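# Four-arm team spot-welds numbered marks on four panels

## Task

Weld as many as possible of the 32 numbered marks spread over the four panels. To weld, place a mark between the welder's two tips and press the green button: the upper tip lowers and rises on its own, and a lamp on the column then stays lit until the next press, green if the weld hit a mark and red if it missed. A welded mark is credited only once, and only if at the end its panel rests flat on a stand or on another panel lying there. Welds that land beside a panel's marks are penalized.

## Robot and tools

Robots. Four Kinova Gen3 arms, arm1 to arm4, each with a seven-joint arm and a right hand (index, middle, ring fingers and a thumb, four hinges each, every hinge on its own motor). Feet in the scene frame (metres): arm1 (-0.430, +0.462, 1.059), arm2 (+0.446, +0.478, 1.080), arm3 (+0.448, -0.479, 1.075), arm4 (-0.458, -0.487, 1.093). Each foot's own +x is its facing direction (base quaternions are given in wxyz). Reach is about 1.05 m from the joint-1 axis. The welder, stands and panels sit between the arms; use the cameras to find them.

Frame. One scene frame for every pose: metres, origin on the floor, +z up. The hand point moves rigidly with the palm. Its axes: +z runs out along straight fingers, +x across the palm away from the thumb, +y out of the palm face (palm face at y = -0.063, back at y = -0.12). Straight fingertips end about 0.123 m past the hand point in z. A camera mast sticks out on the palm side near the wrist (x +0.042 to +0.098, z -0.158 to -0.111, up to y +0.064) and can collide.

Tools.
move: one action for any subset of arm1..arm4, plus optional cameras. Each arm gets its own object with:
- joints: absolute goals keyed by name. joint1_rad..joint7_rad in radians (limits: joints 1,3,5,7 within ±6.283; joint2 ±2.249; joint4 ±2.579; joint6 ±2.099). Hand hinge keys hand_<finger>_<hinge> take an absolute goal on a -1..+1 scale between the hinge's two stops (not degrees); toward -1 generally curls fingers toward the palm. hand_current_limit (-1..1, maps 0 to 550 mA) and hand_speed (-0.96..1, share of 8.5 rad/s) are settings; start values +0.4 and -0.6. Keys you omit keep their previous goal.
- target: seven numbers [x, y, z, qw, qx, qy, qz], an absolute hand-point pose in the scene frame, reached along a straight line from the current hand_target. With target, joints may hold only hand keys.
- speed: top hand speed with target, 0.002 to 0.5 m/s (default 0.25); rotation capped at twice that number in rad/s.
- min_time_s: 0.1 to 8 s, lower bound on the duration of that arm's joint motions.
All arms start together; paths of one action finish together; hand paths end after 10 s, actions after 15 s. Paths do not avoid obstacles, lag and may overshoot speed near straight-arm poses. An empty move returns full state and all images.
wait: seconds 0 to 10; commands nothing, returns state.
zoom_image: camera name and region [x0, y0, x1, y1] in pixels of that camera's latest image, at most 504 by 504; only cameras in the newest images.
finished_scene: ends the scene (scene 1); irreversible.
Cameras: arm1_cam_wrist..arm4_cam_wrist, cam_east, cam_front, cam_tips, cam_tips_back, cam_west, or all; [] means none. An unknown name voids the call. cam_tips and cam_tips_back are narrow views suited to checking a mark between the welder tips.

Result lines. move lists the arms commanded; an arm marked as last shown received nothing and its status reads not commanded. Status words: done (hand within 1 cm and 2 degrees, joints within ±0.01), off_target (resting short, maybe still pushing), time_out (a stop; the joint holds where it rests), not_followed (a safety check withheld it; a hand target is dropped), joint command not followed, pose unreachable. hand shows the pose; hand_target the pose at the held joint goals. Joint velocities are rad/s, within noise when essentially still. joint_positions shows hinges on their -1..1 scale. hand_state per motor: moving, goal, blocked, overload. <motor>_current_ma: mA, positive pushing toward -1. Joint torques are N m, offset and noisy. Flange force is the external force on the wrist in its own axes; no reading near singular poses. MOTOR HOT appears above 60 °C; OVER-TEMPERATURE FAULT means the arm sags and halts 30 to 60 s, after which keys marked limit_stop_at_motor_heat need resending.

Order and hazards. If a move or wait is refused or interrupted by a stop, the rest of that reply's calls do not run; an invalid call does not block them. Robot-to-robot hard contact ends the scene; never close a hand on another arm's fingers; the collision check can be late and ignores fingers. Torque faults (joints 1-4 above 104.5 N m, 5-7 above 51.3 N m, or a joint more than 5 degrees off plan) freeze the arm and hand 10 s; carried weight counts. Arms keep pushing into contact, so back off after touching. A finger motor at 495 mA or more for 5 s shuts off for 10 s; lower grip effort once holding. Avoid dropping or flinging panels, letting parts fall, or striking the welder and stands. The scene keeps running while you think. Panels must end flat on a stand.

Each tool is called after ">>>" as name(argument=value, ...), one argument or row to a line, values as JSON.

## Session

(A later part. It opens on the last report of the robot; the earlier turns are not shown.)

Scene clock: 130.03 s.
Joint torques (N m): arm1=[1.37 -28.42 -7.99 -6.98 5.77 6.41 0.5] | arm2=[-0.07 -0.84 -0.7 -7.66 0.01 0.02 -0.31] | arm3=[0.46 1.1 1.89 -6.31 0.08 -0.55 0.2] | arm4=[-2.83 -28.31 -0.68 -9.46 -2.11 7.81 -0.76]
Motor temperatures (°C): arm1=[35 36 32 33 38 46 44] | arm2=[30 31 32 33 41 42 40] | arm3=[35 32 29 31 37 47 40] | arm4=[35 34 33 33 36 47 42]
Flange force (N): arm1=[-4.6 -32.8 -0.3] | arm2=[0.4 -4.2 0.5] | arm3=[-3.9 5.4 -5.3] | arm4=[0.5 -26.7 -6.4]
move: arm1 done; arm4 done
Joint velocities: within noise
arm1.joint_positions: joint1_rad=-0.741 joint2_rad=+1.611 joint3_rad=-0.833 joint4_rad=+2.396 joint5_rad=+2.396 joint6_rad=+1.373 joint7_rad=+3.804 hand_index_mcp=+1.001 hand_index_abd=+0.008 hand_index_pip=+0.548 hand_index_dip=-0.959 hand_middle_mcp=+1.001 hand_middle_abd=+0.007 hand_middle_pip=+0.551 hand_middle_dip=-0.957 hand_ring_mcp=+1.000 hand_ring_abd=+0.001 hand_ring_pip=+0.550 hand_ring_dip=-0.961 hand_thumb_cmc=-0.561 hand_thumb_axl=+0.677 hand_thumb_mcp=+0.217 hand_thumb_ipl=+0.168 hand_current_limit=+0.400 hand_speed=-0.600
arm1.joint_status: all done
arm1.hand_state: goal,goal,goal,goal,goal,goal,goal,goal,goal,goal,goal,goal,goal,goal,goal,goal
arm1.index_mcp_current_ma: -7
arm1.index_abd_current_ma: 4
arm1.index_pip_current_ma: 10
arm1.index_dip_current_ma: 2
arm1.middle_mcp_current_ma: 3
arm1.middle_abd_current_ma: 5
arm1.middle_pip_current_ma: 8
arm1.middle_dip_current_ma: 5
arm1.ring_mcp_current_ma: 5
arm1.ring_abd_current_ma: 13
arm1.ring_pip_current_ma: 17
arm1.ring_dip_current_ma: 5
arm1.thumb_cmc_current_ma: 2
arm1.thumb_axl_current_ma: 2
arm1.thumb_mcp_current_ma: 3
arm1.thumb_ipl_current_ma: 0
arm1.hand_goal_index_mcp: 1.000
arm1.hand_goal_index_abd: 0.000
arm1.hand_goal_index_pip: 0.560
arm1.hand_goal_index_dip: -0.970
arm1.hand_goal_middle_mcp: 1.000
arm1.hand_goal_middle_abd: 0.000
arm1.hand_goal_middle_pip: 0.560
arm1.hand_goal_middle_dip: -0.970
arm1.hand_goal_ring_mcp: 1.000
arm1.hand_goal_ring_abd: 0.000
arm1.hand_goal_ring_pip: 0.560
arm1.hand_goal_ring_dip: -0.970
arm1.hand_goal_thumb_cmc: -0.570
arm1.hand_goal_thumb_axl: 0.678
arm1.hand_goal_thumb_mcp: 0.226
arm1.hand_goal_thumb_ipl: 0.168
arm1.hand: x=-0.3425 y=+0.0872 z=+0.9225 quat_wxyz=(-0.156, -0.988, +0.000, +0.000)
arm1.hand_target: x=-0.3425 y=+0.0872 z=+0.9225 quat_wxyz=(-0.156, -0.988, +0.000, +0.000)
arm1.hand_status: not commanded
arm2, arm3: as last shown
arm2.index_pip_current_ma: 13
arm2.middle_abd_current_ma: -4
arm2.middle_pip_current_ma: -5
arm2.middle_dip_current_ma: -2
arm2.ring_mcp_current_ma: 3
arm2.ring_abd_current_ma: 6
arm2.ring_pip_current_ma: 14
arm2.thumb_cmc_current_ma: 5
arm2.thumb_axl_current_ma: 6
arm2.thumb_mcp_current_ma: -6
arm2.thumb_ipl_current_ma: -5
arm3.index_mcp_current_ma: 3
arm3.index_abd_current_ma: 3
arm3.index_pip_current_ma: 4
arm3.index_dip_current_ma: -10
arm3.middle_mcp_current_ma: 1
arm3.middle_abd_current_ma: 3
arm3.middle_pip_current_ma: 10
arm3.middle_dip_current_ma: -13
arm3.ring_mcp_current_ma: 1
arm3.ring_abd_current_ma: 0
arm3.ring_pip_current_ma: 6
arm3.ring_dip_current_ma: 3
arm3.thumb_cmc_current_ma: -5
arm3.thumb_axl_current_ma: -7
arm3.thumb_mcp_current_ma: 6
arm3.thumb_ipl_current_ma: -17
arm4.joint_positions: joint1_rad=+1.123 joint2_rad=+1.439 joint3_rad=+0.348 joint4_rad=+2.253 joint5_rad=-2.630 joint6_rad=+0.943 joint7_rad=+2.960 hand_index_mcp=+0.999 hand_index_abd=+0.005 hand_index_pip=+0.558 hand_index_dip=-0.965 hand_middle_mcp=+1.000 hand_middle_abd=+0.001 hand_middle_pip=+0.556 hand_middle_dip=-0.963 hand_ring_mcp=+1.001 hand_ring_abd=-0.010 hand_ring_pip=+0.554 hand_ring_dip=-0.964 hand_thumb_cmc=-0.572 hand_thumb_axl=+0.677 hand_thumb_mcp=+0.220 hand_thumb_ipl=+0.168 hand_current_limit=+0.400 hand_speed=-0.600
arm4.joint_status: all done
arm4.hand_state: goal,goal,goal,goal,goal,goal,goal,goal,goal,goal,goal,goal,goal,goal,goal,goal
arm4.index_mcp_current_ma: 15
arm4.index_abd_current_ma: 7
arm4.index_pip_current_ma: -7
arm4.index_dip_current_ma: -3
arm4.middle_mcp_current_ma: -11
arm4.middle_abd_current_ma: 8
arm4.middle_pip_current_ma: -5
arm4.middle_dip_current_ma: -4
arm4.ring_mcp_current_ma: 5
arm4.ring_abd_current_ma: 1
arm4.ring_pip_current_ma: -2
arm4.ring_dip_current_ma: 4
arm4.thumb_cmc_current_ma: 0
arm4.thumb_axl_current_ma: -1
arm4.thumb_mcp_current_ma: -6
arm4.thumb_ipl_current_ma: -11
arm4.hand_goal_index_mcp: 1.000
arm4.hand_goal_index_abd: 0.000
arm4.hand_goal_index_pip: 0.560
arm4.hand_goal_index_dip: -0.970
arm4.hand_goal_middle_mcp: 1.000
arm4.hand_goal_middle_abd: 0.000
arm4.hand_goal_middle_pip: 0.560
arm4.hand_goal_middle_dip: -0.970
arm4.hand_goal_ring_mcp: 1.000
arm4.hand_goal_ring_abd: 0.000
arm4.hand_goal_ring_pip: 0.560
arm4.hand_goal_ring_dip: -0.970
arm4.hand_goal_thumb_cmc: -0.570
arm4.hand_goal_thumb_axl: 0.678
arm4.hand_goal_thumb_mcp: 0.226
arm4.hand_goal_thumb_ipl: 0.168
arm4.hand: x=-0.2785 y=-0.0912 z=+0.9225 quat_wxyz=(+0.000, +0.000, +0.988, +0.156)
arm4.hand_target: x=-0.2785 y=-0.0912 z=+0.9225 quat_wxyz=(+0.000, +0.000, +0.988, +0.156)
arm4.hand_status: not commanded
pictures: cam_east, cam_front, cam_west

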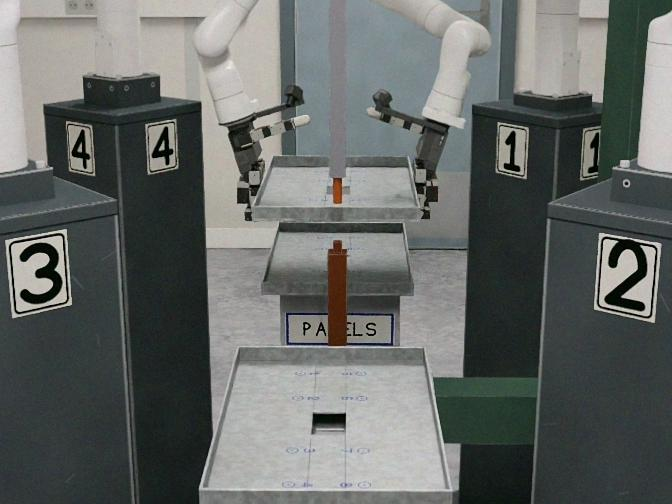

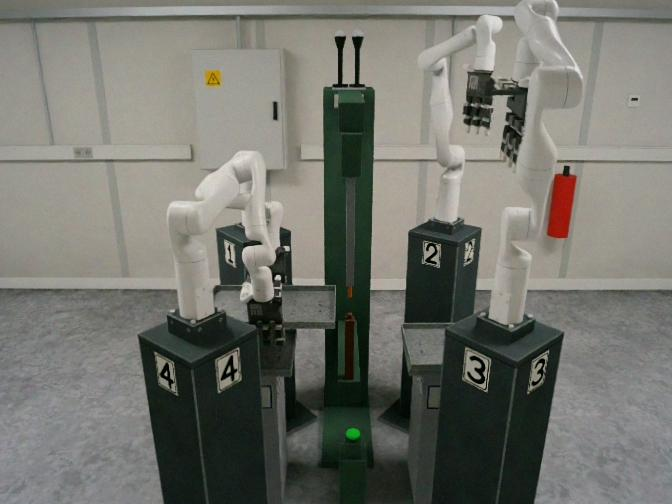

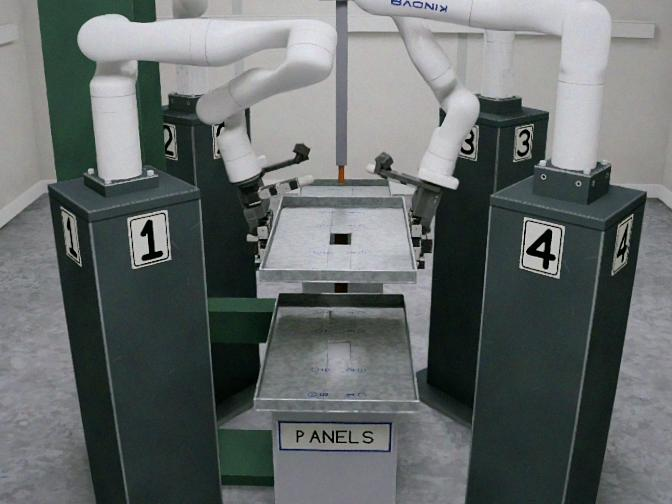

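>>> move(
  arm1={"target":[-0.2225,0.0392,0.9225,0.1564,0.9877,0,0],"speed":0.1},
  arm4={"target":[-0.1585,-0.1372,0.9225,0,0,0.9877,0.1564],"speed":0.1},
  cameras=["cam_tips","cam_tips_back","cam_west"],
)

Scene clock: 133.27 s.
Joint torques (N m): arm1=[3.73 -37.06 -13.81 -17.68 11.66 5 -1.42] | arm2=[-0.08 -0.95 -0.61 -7.68 0.02 -0.11 -0.24] | arm3=[0.47 1.05 1.87 -6.37 0.14 -0.54 0.2] | arm4=[-2.3 -32.87 1.6 -14.11 -6.22 8.09 -1.33]
Motor temperatures (°C): arm1=[35 36 32 33 38 46 44] | arm2=[30 31 32 33 41 42 40] | arm3=[35 32 29 31 37 47 40] | arm4=[35 34 33 33 36 47 42]
Flange force (N): arm1=[-19.8 -40.6 -5.8] | arm2=[0.3 -3.6 0.1] | arm3=[-3.9 5.3 -5.1] | arm4=[14.8 -28.8 -7.8]
move: arm1 done; arm4 done
Joint velocities: within noise
arm1.joint_positions: joint1_rad=-0.963 joint2_rad=+1.567 joint3_rad=-0.987 joint4_rad=+2.085 joint5_rad=+2.136 joint6_rad=+1.278 joint7_rad=+3.938 hand_index_mcp=+0.998 hand_index_abd=+0.016 hand_index_pip=+0.549 hand_index_dip=-0.959 hand_middle_mcp=+1.000 hand_middle_abd=+0.018 hand_middle_pip=+0.565 hand_middle_dip=-0.957 hand_ring_mcp=+1.002 hand_ring_abd=+0.103 hand_ring_pip=+0.583 hand_ring_dip=-0.905 hand_thumb_cmc=-0.566 hand_thumb_axl=+0.677 hand_thumb_mcp=+0.217 hand_thumb_ipl=+0.168 hand_current_limit=+0.400 hand_speed=-0.600
arm1.joint_status: not commanded
arm1.hand_state: goal,goal,goal,goal,goal,goal,goal,goal,goal,blocked,blocked,blocked,goal,goal,goal,goal
arm1.index_mcp_current_ma: -5
arm1.index_abd_current_ma: 12
arm1.index_pip_current_ma: 10
arm1.index_dip_current_ma: 3
arm1.middle_mcp_current_ma: 2
arm1.middle_abd_current_ma: 3
arm1.middle_pip_current_ma: 1
arm1.middle_dip_current_ma: 6
arm1.ring_mcp_current_ma: 7
arm1.ring_abd_current_ma: 11
arm1.ring_pip_current_ma: 11
arm1.ring_dip_current_ma: 11
arm1.thumb_cmc_current_ma: 0
arm1.thumb_axl_current_ma: -1
arm1.thumb_mcp_current_ma: -4
arm1.thumb_ipl_current_ma: 6
arm1.hand_goal_index_mcp: 1.000
arm1.hand_goal_index_abd: 0.000
arm1.hand_goal_index_pip: 0.560
arm1.hand_goal_index_dip: -0.970
arm1.hand_goal_middle_mcp: 1.000
arm1.hand_goal_middle_abd: 0.000
arm1.hand_goal_middle_pip: 0.560
arm1.hand_goal_middle_dip: -0.970
arm1.hand_goal_ring_mcp: 1.000
arm1.hand_goal_ring_abd: 0.000
arm1.hand_goal_ring_pip: 0.560
arm1.hand_goal_ring_dip: -0.970
arm1.hand_goal_thumb_cmc: -0.570
arm1.hand_goal_thumb_axl: 0.678
arm1.hand_goal_thumb_mcp: 0.226
arm1.hand_goal_thumb_ipl: 0.168
arm1.hand: x=-0.2225 y=+0.0392 z=+0.9225 quat_wxyz=(-0.156, -0.988, +0.000, +0.000)
arm1.hand_target: x=-0.2225 y=+0.0392 z=+0.9225 quat_wxyz=(-0.156, -0.988, +0.000, +0.000)
arm1.hand_status: done (0.000 m and 0.0 deg from the pose sent, 0.129 m and 0.0 deg at the start)
arm2, arm3: as last shown
arm2.index_mcp_current_ma: -8
arm2.index_abd_current_ma: -6
arm2.index_pip_current_ma: 10
arm2.index_dip_current_ma: 2
arm2.middle_mcp_current_ma: 8
arm2.middle_abd_current_ma: -2
arm2.middle_pip_current_ma: 0
arm2.middle_dip_current_ma: -5
arm2.ring_mcp_current_ma: 0
arm2.ring_abd_current_ma: 8
arm2.ring_pip_current_ma: 9
arm2.ring_dip_current_ma: -1
arm2.thumb_cmc_current_ma: 8
arm2.thumb_axl_current_ma: 4
arm2.thumb_mcp_current_ma: -4
arm3.index_mcp_current_ma: -4
arm3.index_abd_current_ma: 9
arm3.index_pip_current_ma: 7
arm3.index_dip_current_ma: -12
arm3.middle_mcp_current_ma: 0
arm3.middle_abd_current_ma: -2
arm3.middle_pip_current_ma: 12
arm3.middle_dip_current_ma: -10
arm3.ring_mcp_current_ma: -2
arm3.ring_pip_current_ma: -4
arm3.ring_dip_current_ma: -5
arm3.thumb_cmc_current_ma: -2
arm3.thumb_axl_current_ma: -3
arm3.thumb_mcp_current_ma: -10
arm3.thumb_ipl_current_ma: -9
arm4.joint_positions: joint1_rad=+1.437 joint2_rad=+1.431 joint3_rad=+0.493 joint4_rad=+2.102 joint5_rad=-2.280 joint6_rad=+0.913 joint7_rad=+2.947 hand_index_mcp=+1.000 hand_index_abd=-0.025 hand_index_pip=+0.606 hand_index_dip=-0.926 hand_middle_mcp=+0.998 hand_middle_abd=-0.003 hand_middle_pip=+0.565 hand_middle_dip=-0.963 hand_ring_mcp=+1.002 hand_ring_abd=+0.014 hand_ring_pip=+0.559 hand_ring_dip=-0.964 hand_thumb_cmc=-0.567 hand_thumb_axl=+0.677 hand_thumb_mcp=+0.220 hand_thumb_ipl=+0.168 hand_current_limit=+0.400 hand_speed=-0.600
arm4.joint_status: not commanded
arm4.hand_state: goal,blocked,blocked,blocked,goal,goal,goal,goal,goal,goal,goal,goal,goal,goal,goal,goal
arm4.index_mcp_current_ma: -17
arm4.index_abd_current_ma: -5
arm4.index_pip_current_ma: 35
arm4.index_dip_current_ma: 40
arm4.middle_mcp_current_ma: 2
arm4.middle_abd_current_ma: -4
arm4.middle_pip_current_ma: -9
arm4.middle_dip_current_ma: -11
arm4.ring_mcp_current_ma: -3
arm4.ring_abd_current_ma: 14
arm4.ring_pip_current_ma: -1
arm4.ring_dip_current_ma: 1
arm4.thumb_cmc_current_ma: 15
arm4.thumb_axl_current_ma: -19
arm4.thumb_mcp_current_ma: -3
arm4.thumb_ipl_current_ma: 3
arm4.hand_goal_index_mcp: 1.000
arm4.hand_goal_index_abd: 0.000
arm4.hand_goal_index_pip: 0.560
arm4.hand_goal_index_dip: -0.970
arm4.hand_goal_middle_mcp: 1.000
arm4.hand_goal_middle_abd: 0.000
arm4.hand_goal_middle_pip: 0.560
arm4.hand_goal_middle_dip: -0.970
arm4.hand_goal_ring_mcp: 1.000
arm4.hand_goal_ring_abd: 0.000
arm4.hand_goal_ring_pip: 0.560
arm4.hand_goal_ring_dip: -0.970
arm4.hand_goal_thumb_cmc: -0.570
arm4.hand_goal_thumb_axl: 0.678
arm4.hand_goal_thumb_mcp: 0.226
arm4.hand_goal_thumb_ipl: 0.168
arm4.hand: x=-0.1585 y=-0.1372 z=+0.9225 quat_wxyz=(+0.000, +0.000, +0.988, +0.156)
arm4.hand_target: x=-0.1585 y=-0.1372 z=+0.9225 quat_wxyz=(+0.000, +0.000, +0.988, +0.156)
arm4.hand_status: done (0.000 m and 0.0 deg from the pose sent, 0.129 m and 0.0 deg at the start)

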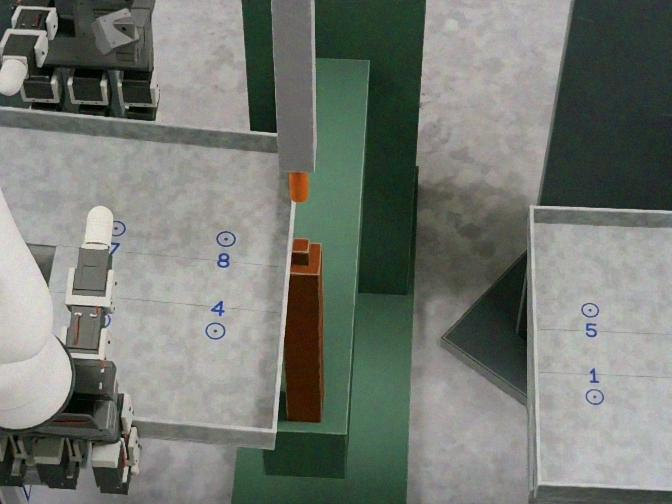

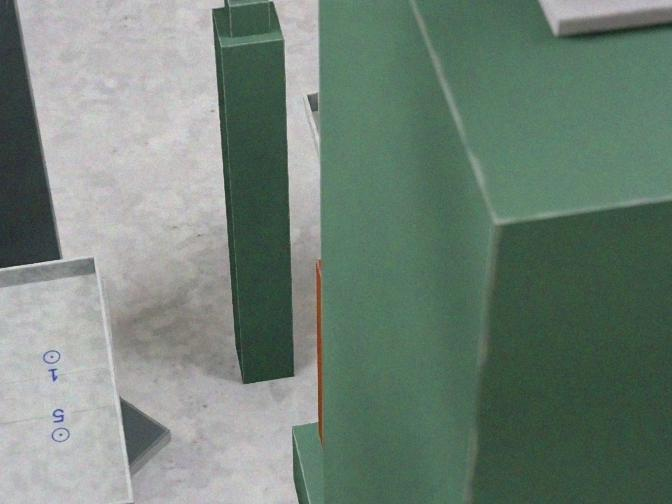

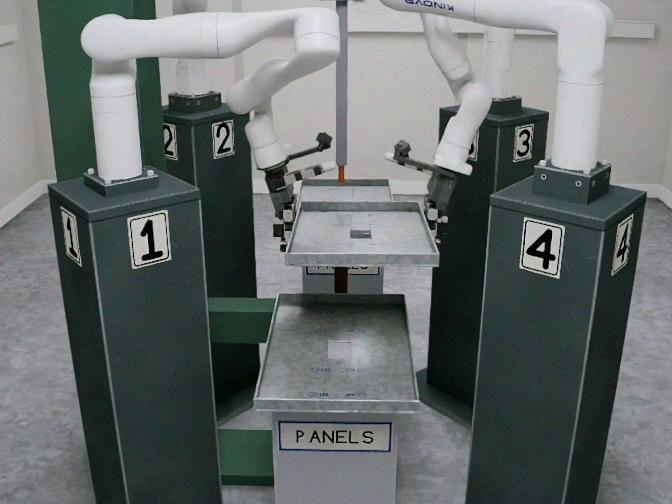

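>>> move(
  cameras=["cam_tips", "cam_west", "cam_front", "cam_east"],
)

Scene clock: 135.13 s.
Joint torques (N m): arm1=[3.75 -37.16 -13.79 -17.73 11.79 5.02 -1.41] | arm2=[0.06 -0.94 -0.63 -7.58 0.04 -0.07 -0.35] | arm3=[0.54 1.04 1.89 -6.31 0.08 -0.51 0.22] | arm4=[-2.28 -33.01 1.66 -14.12 -6.24 8.12 -1.36]
Motor temperatures (°C): arm1=[35 37 32 33 38 46 44] | arm2=[30 31 32 33 41 42 40] | arm3=[35 32 29 31 37 47 40] | arm4=[35 35 33 33 36 47 42]
Flange force (N): arm1=[-19.7 -40.7 -6.0] | arm2=[0.2 -4.1 -0.2] | arm3=[-4.1 5.3 -5.2] | arm4=[14.9 -28.9 -7.4]
Joint velocities: within noise
arm1.joint_positions: joint1_rad=-0.963 joint2_rad=+1.567 joint3_rad=-0.987 joint4_rad=+2.085 joint5_rad=+2.136 joint6_rad=+1.278 joint7_rad=+3.938 hand_index_mcp=+0.998 hand_index_abd=+0.016 hand_index_pip=+0.549 hand_index_dip=-0.959 hand_middle_mcp=+1.000 hand_middle_abd=+0.018 hand_middle_pip=+0.565 hand_middle_dip=-0.957 hand_ring_mcp=+1.002 hand_ring_abd=+0.103 hand_ring_pip=+0.583 hand_ring_dip=-0.905 hand_thumb_cmc=-0.566 hand_thumb_axl=+0.677 hand_thumb_mcp=+0.217 hand_thumb_ipl=+0.168 hand_current_limit=+0.400 hand_speed=-0.600
arm1.joint_status: not commanded
arm1.hand_state: goal,goal,goal,goal,goal,goal,goal,goal,goal,blocked,blocked,blocked,goal,goal,goal,goal
arm1.index_mcp_current_ma: -16
arm1.index_abd_current_ma: 10
arm1.index_pip_current_ma: 8
arm1.index_dip_current_ma: 3
arm1.middle_mcp_current_ma: 2
arm1.middle_abd_current_ma: -1
arm1.middle_pip_current_ma: 8
arm1.middle_dip_current_ma: 6
arm1.ring_mcp_current_ma: 1
arm1.ring_abd_current_ma: 9
arm1.ring_pip_current_ma: 10
arm1.ring_dip_current_ma: 9
arm1.thumb_cmc_current_ma: 2
arm1.thumb_axl_current_ma: -4
arm1.thumb_mcp_current_ma: 5
arm1.thumb_ipl_current_ma: 0
arm1.hand_goal_index_mcp: 1.000
arm1.hand_goal_index_abd: 0.000
arm1.hand_goal_index_pip: 0.560
arm1.hand_goal_index_dip: -0.970
arm1.hand_goal_middle_mcp: 1.000
arm1.hand_goal_middle_abd: 0.000
arm1.hand_goal_middle_pip: 0.560
arm1.hand_goal_middle_dip: -0.970
arm1.hand_goal_ring_mcp: 1.000
arm1.hand_goal_ring_abd: 0.000
arm1.hand_goal_ring_pip: 0.560
arm1.hand_goal_ring_dip: -0.970
arm1.hand_goal_thumb_cmc: -0.570
arm1.hand_goal_thumb_axl: 0.678
arm1.hand_goal_thumb_mcp: 0.226
arm1.hand_goal_thumb_ipl: 0.168
arm1.hand: x=-0.2225 y=+0.0392 z=+0.9225 quat_wxyz=(-0.156, -0.988, +0.000, +0.000) (m; scene frame)
arm1.hand_target: x=-0.2225 y=+0.0392 z=+0.9225 quat_wxyz=(-0.156, -0.988, +0.000, +0.000) (m; scene frame)
arm1.hand_status: done (0.000 m and 0.0 deg from the pose sent, 0.129 m and 0.0 deg at the start)
arm2.joint_positions: joint1_rad=+0.337 joint2_rad=-0.359 joint3_rad=-0.117 joint4_rad=+1.459 joint5_rad=-0.012 joint6_rad=+2.047 joint7_rad=+1.614 hand_index_mcp=+0.753 hand_index_abd=+0.000 hand_index_pip=+0.577 hand_index_dip=+0.696 hand_middle_mcp=+0.753 hand_middle_abd=+0.000 hand_middle_pip=+0.577 hand_middle_dip=+0.696 hand_ring_mcp=+0.753 hand_ring_abd=+0.000 hand_ring_pip=+0.577 hand_ring_dip=+0.696 hand_thumb_cmc=+0.714 hand_thumb_axl=+0.677 hand_thumb_mcp=+0.224 hand_thumb_ipl=+0.168 hand_current_limit=+0.400 hand_speed=-0.600
arm2.joint_status: not commanded
arm2.hand_state: goal,goal,goal,goal,goal,goal,goal,goal,goal,goal,goal,goal,goal,goal,goal,goal
arm2.index_mcp_current_ma: -9
arm2.index_abd_current_ma: -4
arm2.index_pip_current_ma: 14
arm2.index_dip_current_ma: -2
arm2.middle_mcp_current_ma: 8
arm2.middle_abd_current_ma: -3
arm2.middle_pip_current_ma: -3
arm2.middle_dip_current_ma: -4
arm2.ring_mcp_current_ma: 1
arm2.ring_abd_current_ma: 9
arm2.ring_pip_current_ma: 15
arm2.ring_dip_current_ma: 1
arm2.thumb_cmc_current_ma: 11
arm2.thumb_axl_current_ma: 7
arm2.thumb_mcp_current_ma: -5
arm2.thumb_ipl_current_ma: 0
arm2.hand_goal_index_mcp: 0.754
arm2.hand_goal_index_abd: 0.000
arm2.hand_goal_index_pip: 0.576
arm2.hand_goal_index_dip: 0.696
arm2.hand_goal_middle_mcp: 0.754
arm2.hand_goal_middle_abd: 0.000
arm2.hand_goal_middle_pip: 0.576
arm2.hand_goal_middle_dip: 0.696
arm2.hand_goal_ring_mcp: 0.754
arm2.hand_goal_ring_abd: 0.000
arm2.hand_goal_ring_pip: 0.576
arm2.hand_goal_ring_dip: 0.696
arm2.hand_goal_thumb_cmc: 0.714
arm2.hand_goal_thumb_axl: 0.678
arm2.hand_goal_thumb_mcp: 0.226
arm2.hand_goal_thumb_ipl: 0.168
arm2.hand: x=+0.6049 y=+0.4134 z=+1.5951 quat_wxyz=(-0.015, +0.402, +0.915, -0.017) (m; scene frame)
arm2.hand_target: x=+0.6049 y=+0.4134 z=+1.5951 quat_wxyz=(-0.015, +0.402, +0.915, -0.017) (m; scene frame)
arm2.hand_status: not commanded
arm3.joint_positions: joint1_rad=-0.641 joint2_rad=-0.459 joint3_rad=-0.123 joint4_rad=+1.477 joint5_rad=-0.061 joint6_rad=+1.932 joint7_rad=+1.767 hand_index_mcp=+0.753 hand_index_abd=+0.000 hand_index_pip=+0.577 hand_index_dip=+0.696 hand_middle_mcp=+0.753 hand_middle_abd=+0.000 hand_middle_pip=+0.577 hand_middle_dip=+0.696 hand_ring_mcp=+0.753 hand_ring_abd=+0.000 hand_ring_pip=+0.577 hand_ring_dip=+0.696 hand_thumb_cmc=+0.714 hand_thumb_axl=+0.677 hand_thumb_mcp=+0.217 hand_thumb_ipl=+0.168 hand_current_limit=+0.400 hand_speed=-0.600
arm3.joint_status: not commanded
arm3.hand_state: goal,goal,goal,goal,goal,goal,goal,goal,goal,goal,goal,goal,goal,goal,goal,goal
arm3.index_mcp_current_ma: 1
arm3.index_abd_current_ma: 4
arm3.index_pip_current_ma: 17
arm3.index_dip_current_ma: -13
arm3.middle_mcp_current_ma: 7
arm3.middle_abd_current_ma: 2
arm3.middle_pip_current_ma: 8
arm3.middle_dip_current_ma: -10
arm3.ring_mcp_current_ma: -2
arm3.ring_abd_current_ma: 7
arm3.ring_pip_current_ma: 9
arm3.ring_dip_current_ma: -9
arm3.thumb_cmc_current_ma: 2
arm3.thumb_axl_current_ma: 0
arm3.thumb_mcp_current_ma: -3
arm3.thumb_ipl_current_ma: -1
arm3.hand_goal_index_mcp: 0.754
arm3.hand_goal_index_abd: 0.000
arm3.hand_goal_index_pip: 0.576
arm3.hand_goal_index_dip: 0.696
arm3.hand_goal_middle_mcp: 0.754
arm3.hand_goal_middle_abd: 0.000
arm3.hand_goal_middle_pip: 0.576
arm3.hand_goal_middle_dip: 0.696
arm3.hand_goal_ring_mcp: 0.754
arm3.hand_goal_ring_abd: 0.000
arm3.hand_goal_ring_pip: 0.576
arm3.hand_goal_ring_dip: 0.696
arm3.hand_goal_thumb_cmc: 0.714
arm3.hand_goal_thumb_axl: 0.678
arm3.hand_goal_thumb_mcp: 0.226
arm3.hand_goal_thumb_ipl: 0.168
arm3.hand: x=+0.3763 y=-0.3343 z=+1.6083 quat_wxyz=(+0.076, -0.742, +0.663, +0.062) (m; scene frame)
arm3.hand_target: x=+0.3763 y=-0.3343 z=+1.6083 quat_wxyz=(+0.076, -0.742, +0.663, +0.062) (m; scene frame)
arm3.hand_status: not commanded
arm4.joint_positions: joint1_rad=+1.437 joint2_rad=+1.431 joint3_rad=+0.493 joint4_rad=+2.102 joint5_rad=-2.280 joint6_rad=+0.913 joint7_rad=+2.947 hand_index_mcp=+1.000 hand_index_abd=-0.025 hand_index_pip=+0.606 hand_index_dip=-0.926 hand_middle_mcp=+0.998 hand_middle_abd=-0.003 hand_middle_pip=+0.565 hand_middle_dip=-0.963 hand_ring_mcp=+1.002 hand_ring_abd=+0.014 hand_ring_pip=+0.559 hand_ring_dip=-0.964 hand_thumb_cmc=-0.567 hand_thumb_axl=+0.677 hand_thumb_mcp=+0.220 hand_thumb_ipl=+0.168 hand_current_limit=+0.400 hand_speed=-0.600
arm4.joint_status: not commanded
arm4.hand_state: goal,blocked,blocked,blocked,goal,goal,goal,goal,goal,goal,goal,goal,goal,goal,goal,goal
arm4.index_mcp_current_ma: -1
arm4.index_abd_current_ma: 3
arm4.index_pip_current_ma: 41
arm4.index_dip_current_ma: 30
arm4.middle_mcp_current_ma: -13
arm4.middle_abd_current_ma: -2
arm4.middle_pip_current_ma: 3
arm4.middle_dip_current_ma: 3
arm4.ring_mcp_current_ma: -7
arm4.ring_abd_current_ma: 10
arm4.ring_pip_current_ma: 3
arm4.ring_dip_current_ma: 3
arm4.thumb_cmc_current_ma: 15
arm4.thumb_axl_current_ma: -4
arm4.thumb_mcp_current_ma: -11
arm4.thumb_ipl_current_ma: -1
arm4.hand_goal_index_mcp: 1.000
arm4.hand_goal_index_abd: 0.000
arm4.hand_goal_index_pip: 0.560
arm4.hand_goal_index_dip: -0.970
arm4.hand_goal_middle_mcp: 1.000
arm4.hand_goal_middle_abd: 0.000
arm4.hand_goal_middle_pip: 0.560
arm4.hand_goal_middle_dip: -0.970
arm4.hand_goal_ring_mcp: 1.000
arm4.hand_goal_ring_abd: 0.000
arm4.hand_goal_ring_pip: 0.560
arm4.hand_goal_ring_dip: -0.970
arm4.hand_goal_thumb_cmc: -0.570
arm4.hand_goal_thumb_axl: 0.678
arm4.hand_goal_thumb_mcp: 0.226
arm4.hand_goal_thumb_ipl: 0.168
arm4.hand: x=-0.1585 y=-0.1372 z=+0.9225 quat_wxyz=(+0.000, +0.000, +0.988, +0.156) (m; scene frame)
arm4.hand_target: x=-0.1585 y=-0.1372 z=+0.9225 quat_wxyz=(+0.000, +0.000, +0.988, +0.156) (m; scene frame)
arm4.hand_status: done (0.000 m and 0.0 deg from the pose sent, 0.129 m and 0.0 deg at the start)
pictures: cam_east, cam_front, cam_tips, cam_west

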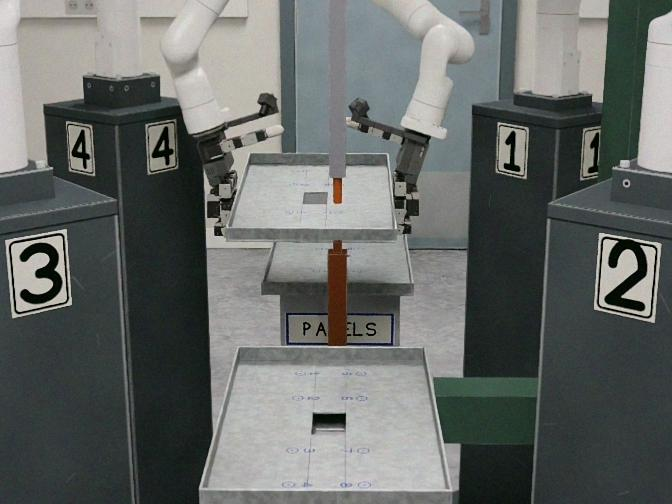

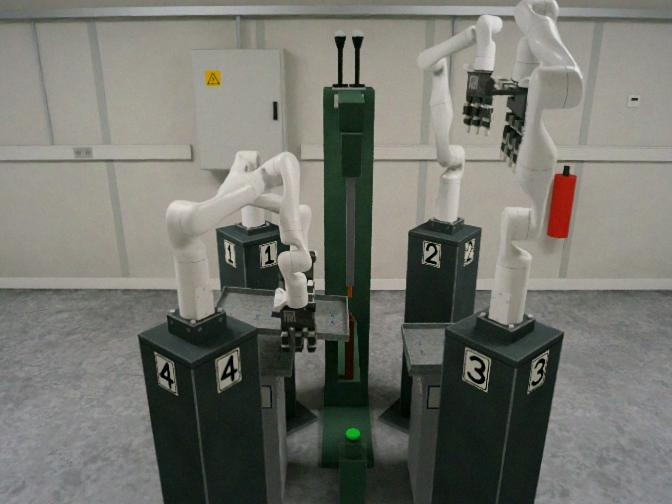

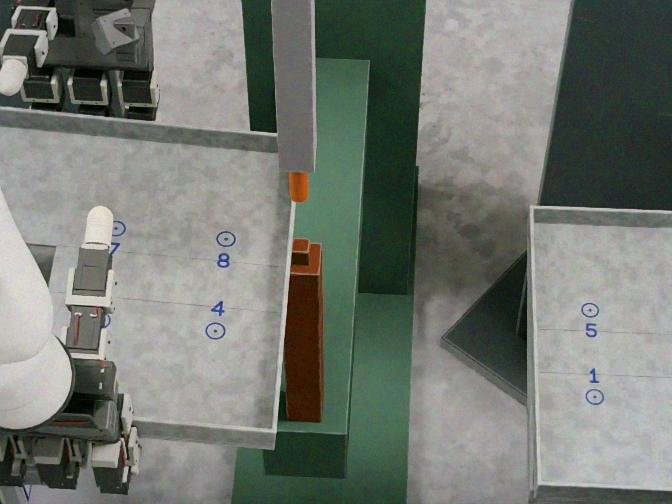

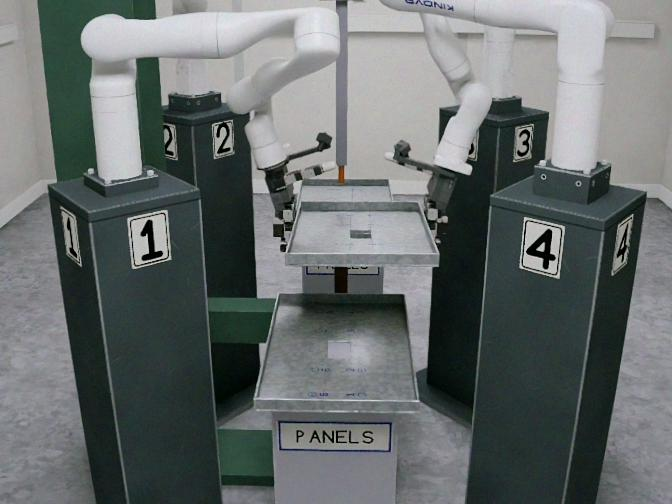

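>>> zoom_image(
  camera="cam_tips",
  region=[60, 120, 400, 480],
)

>>> zoom_image(
  camera="cam_east",
  region=[180, 80, 450, 300],
)

>>> zoom_image(
  camera="cam_front",
  region=[180, 240, 420, 420],
)

Scaled by 1.400.

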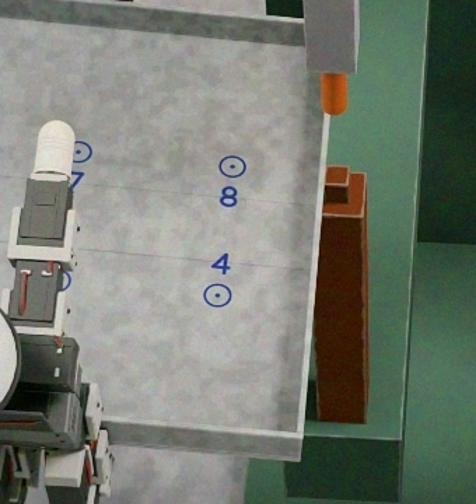

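Scaled by 1.867.

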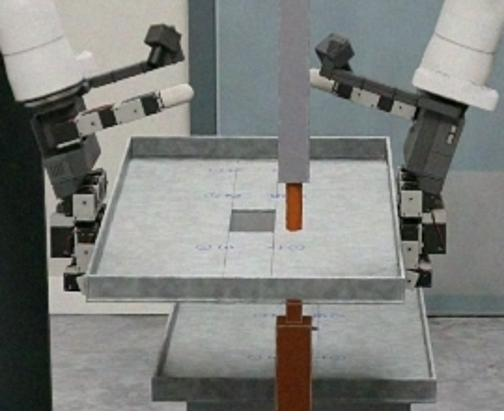

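Scaled by 2.100.

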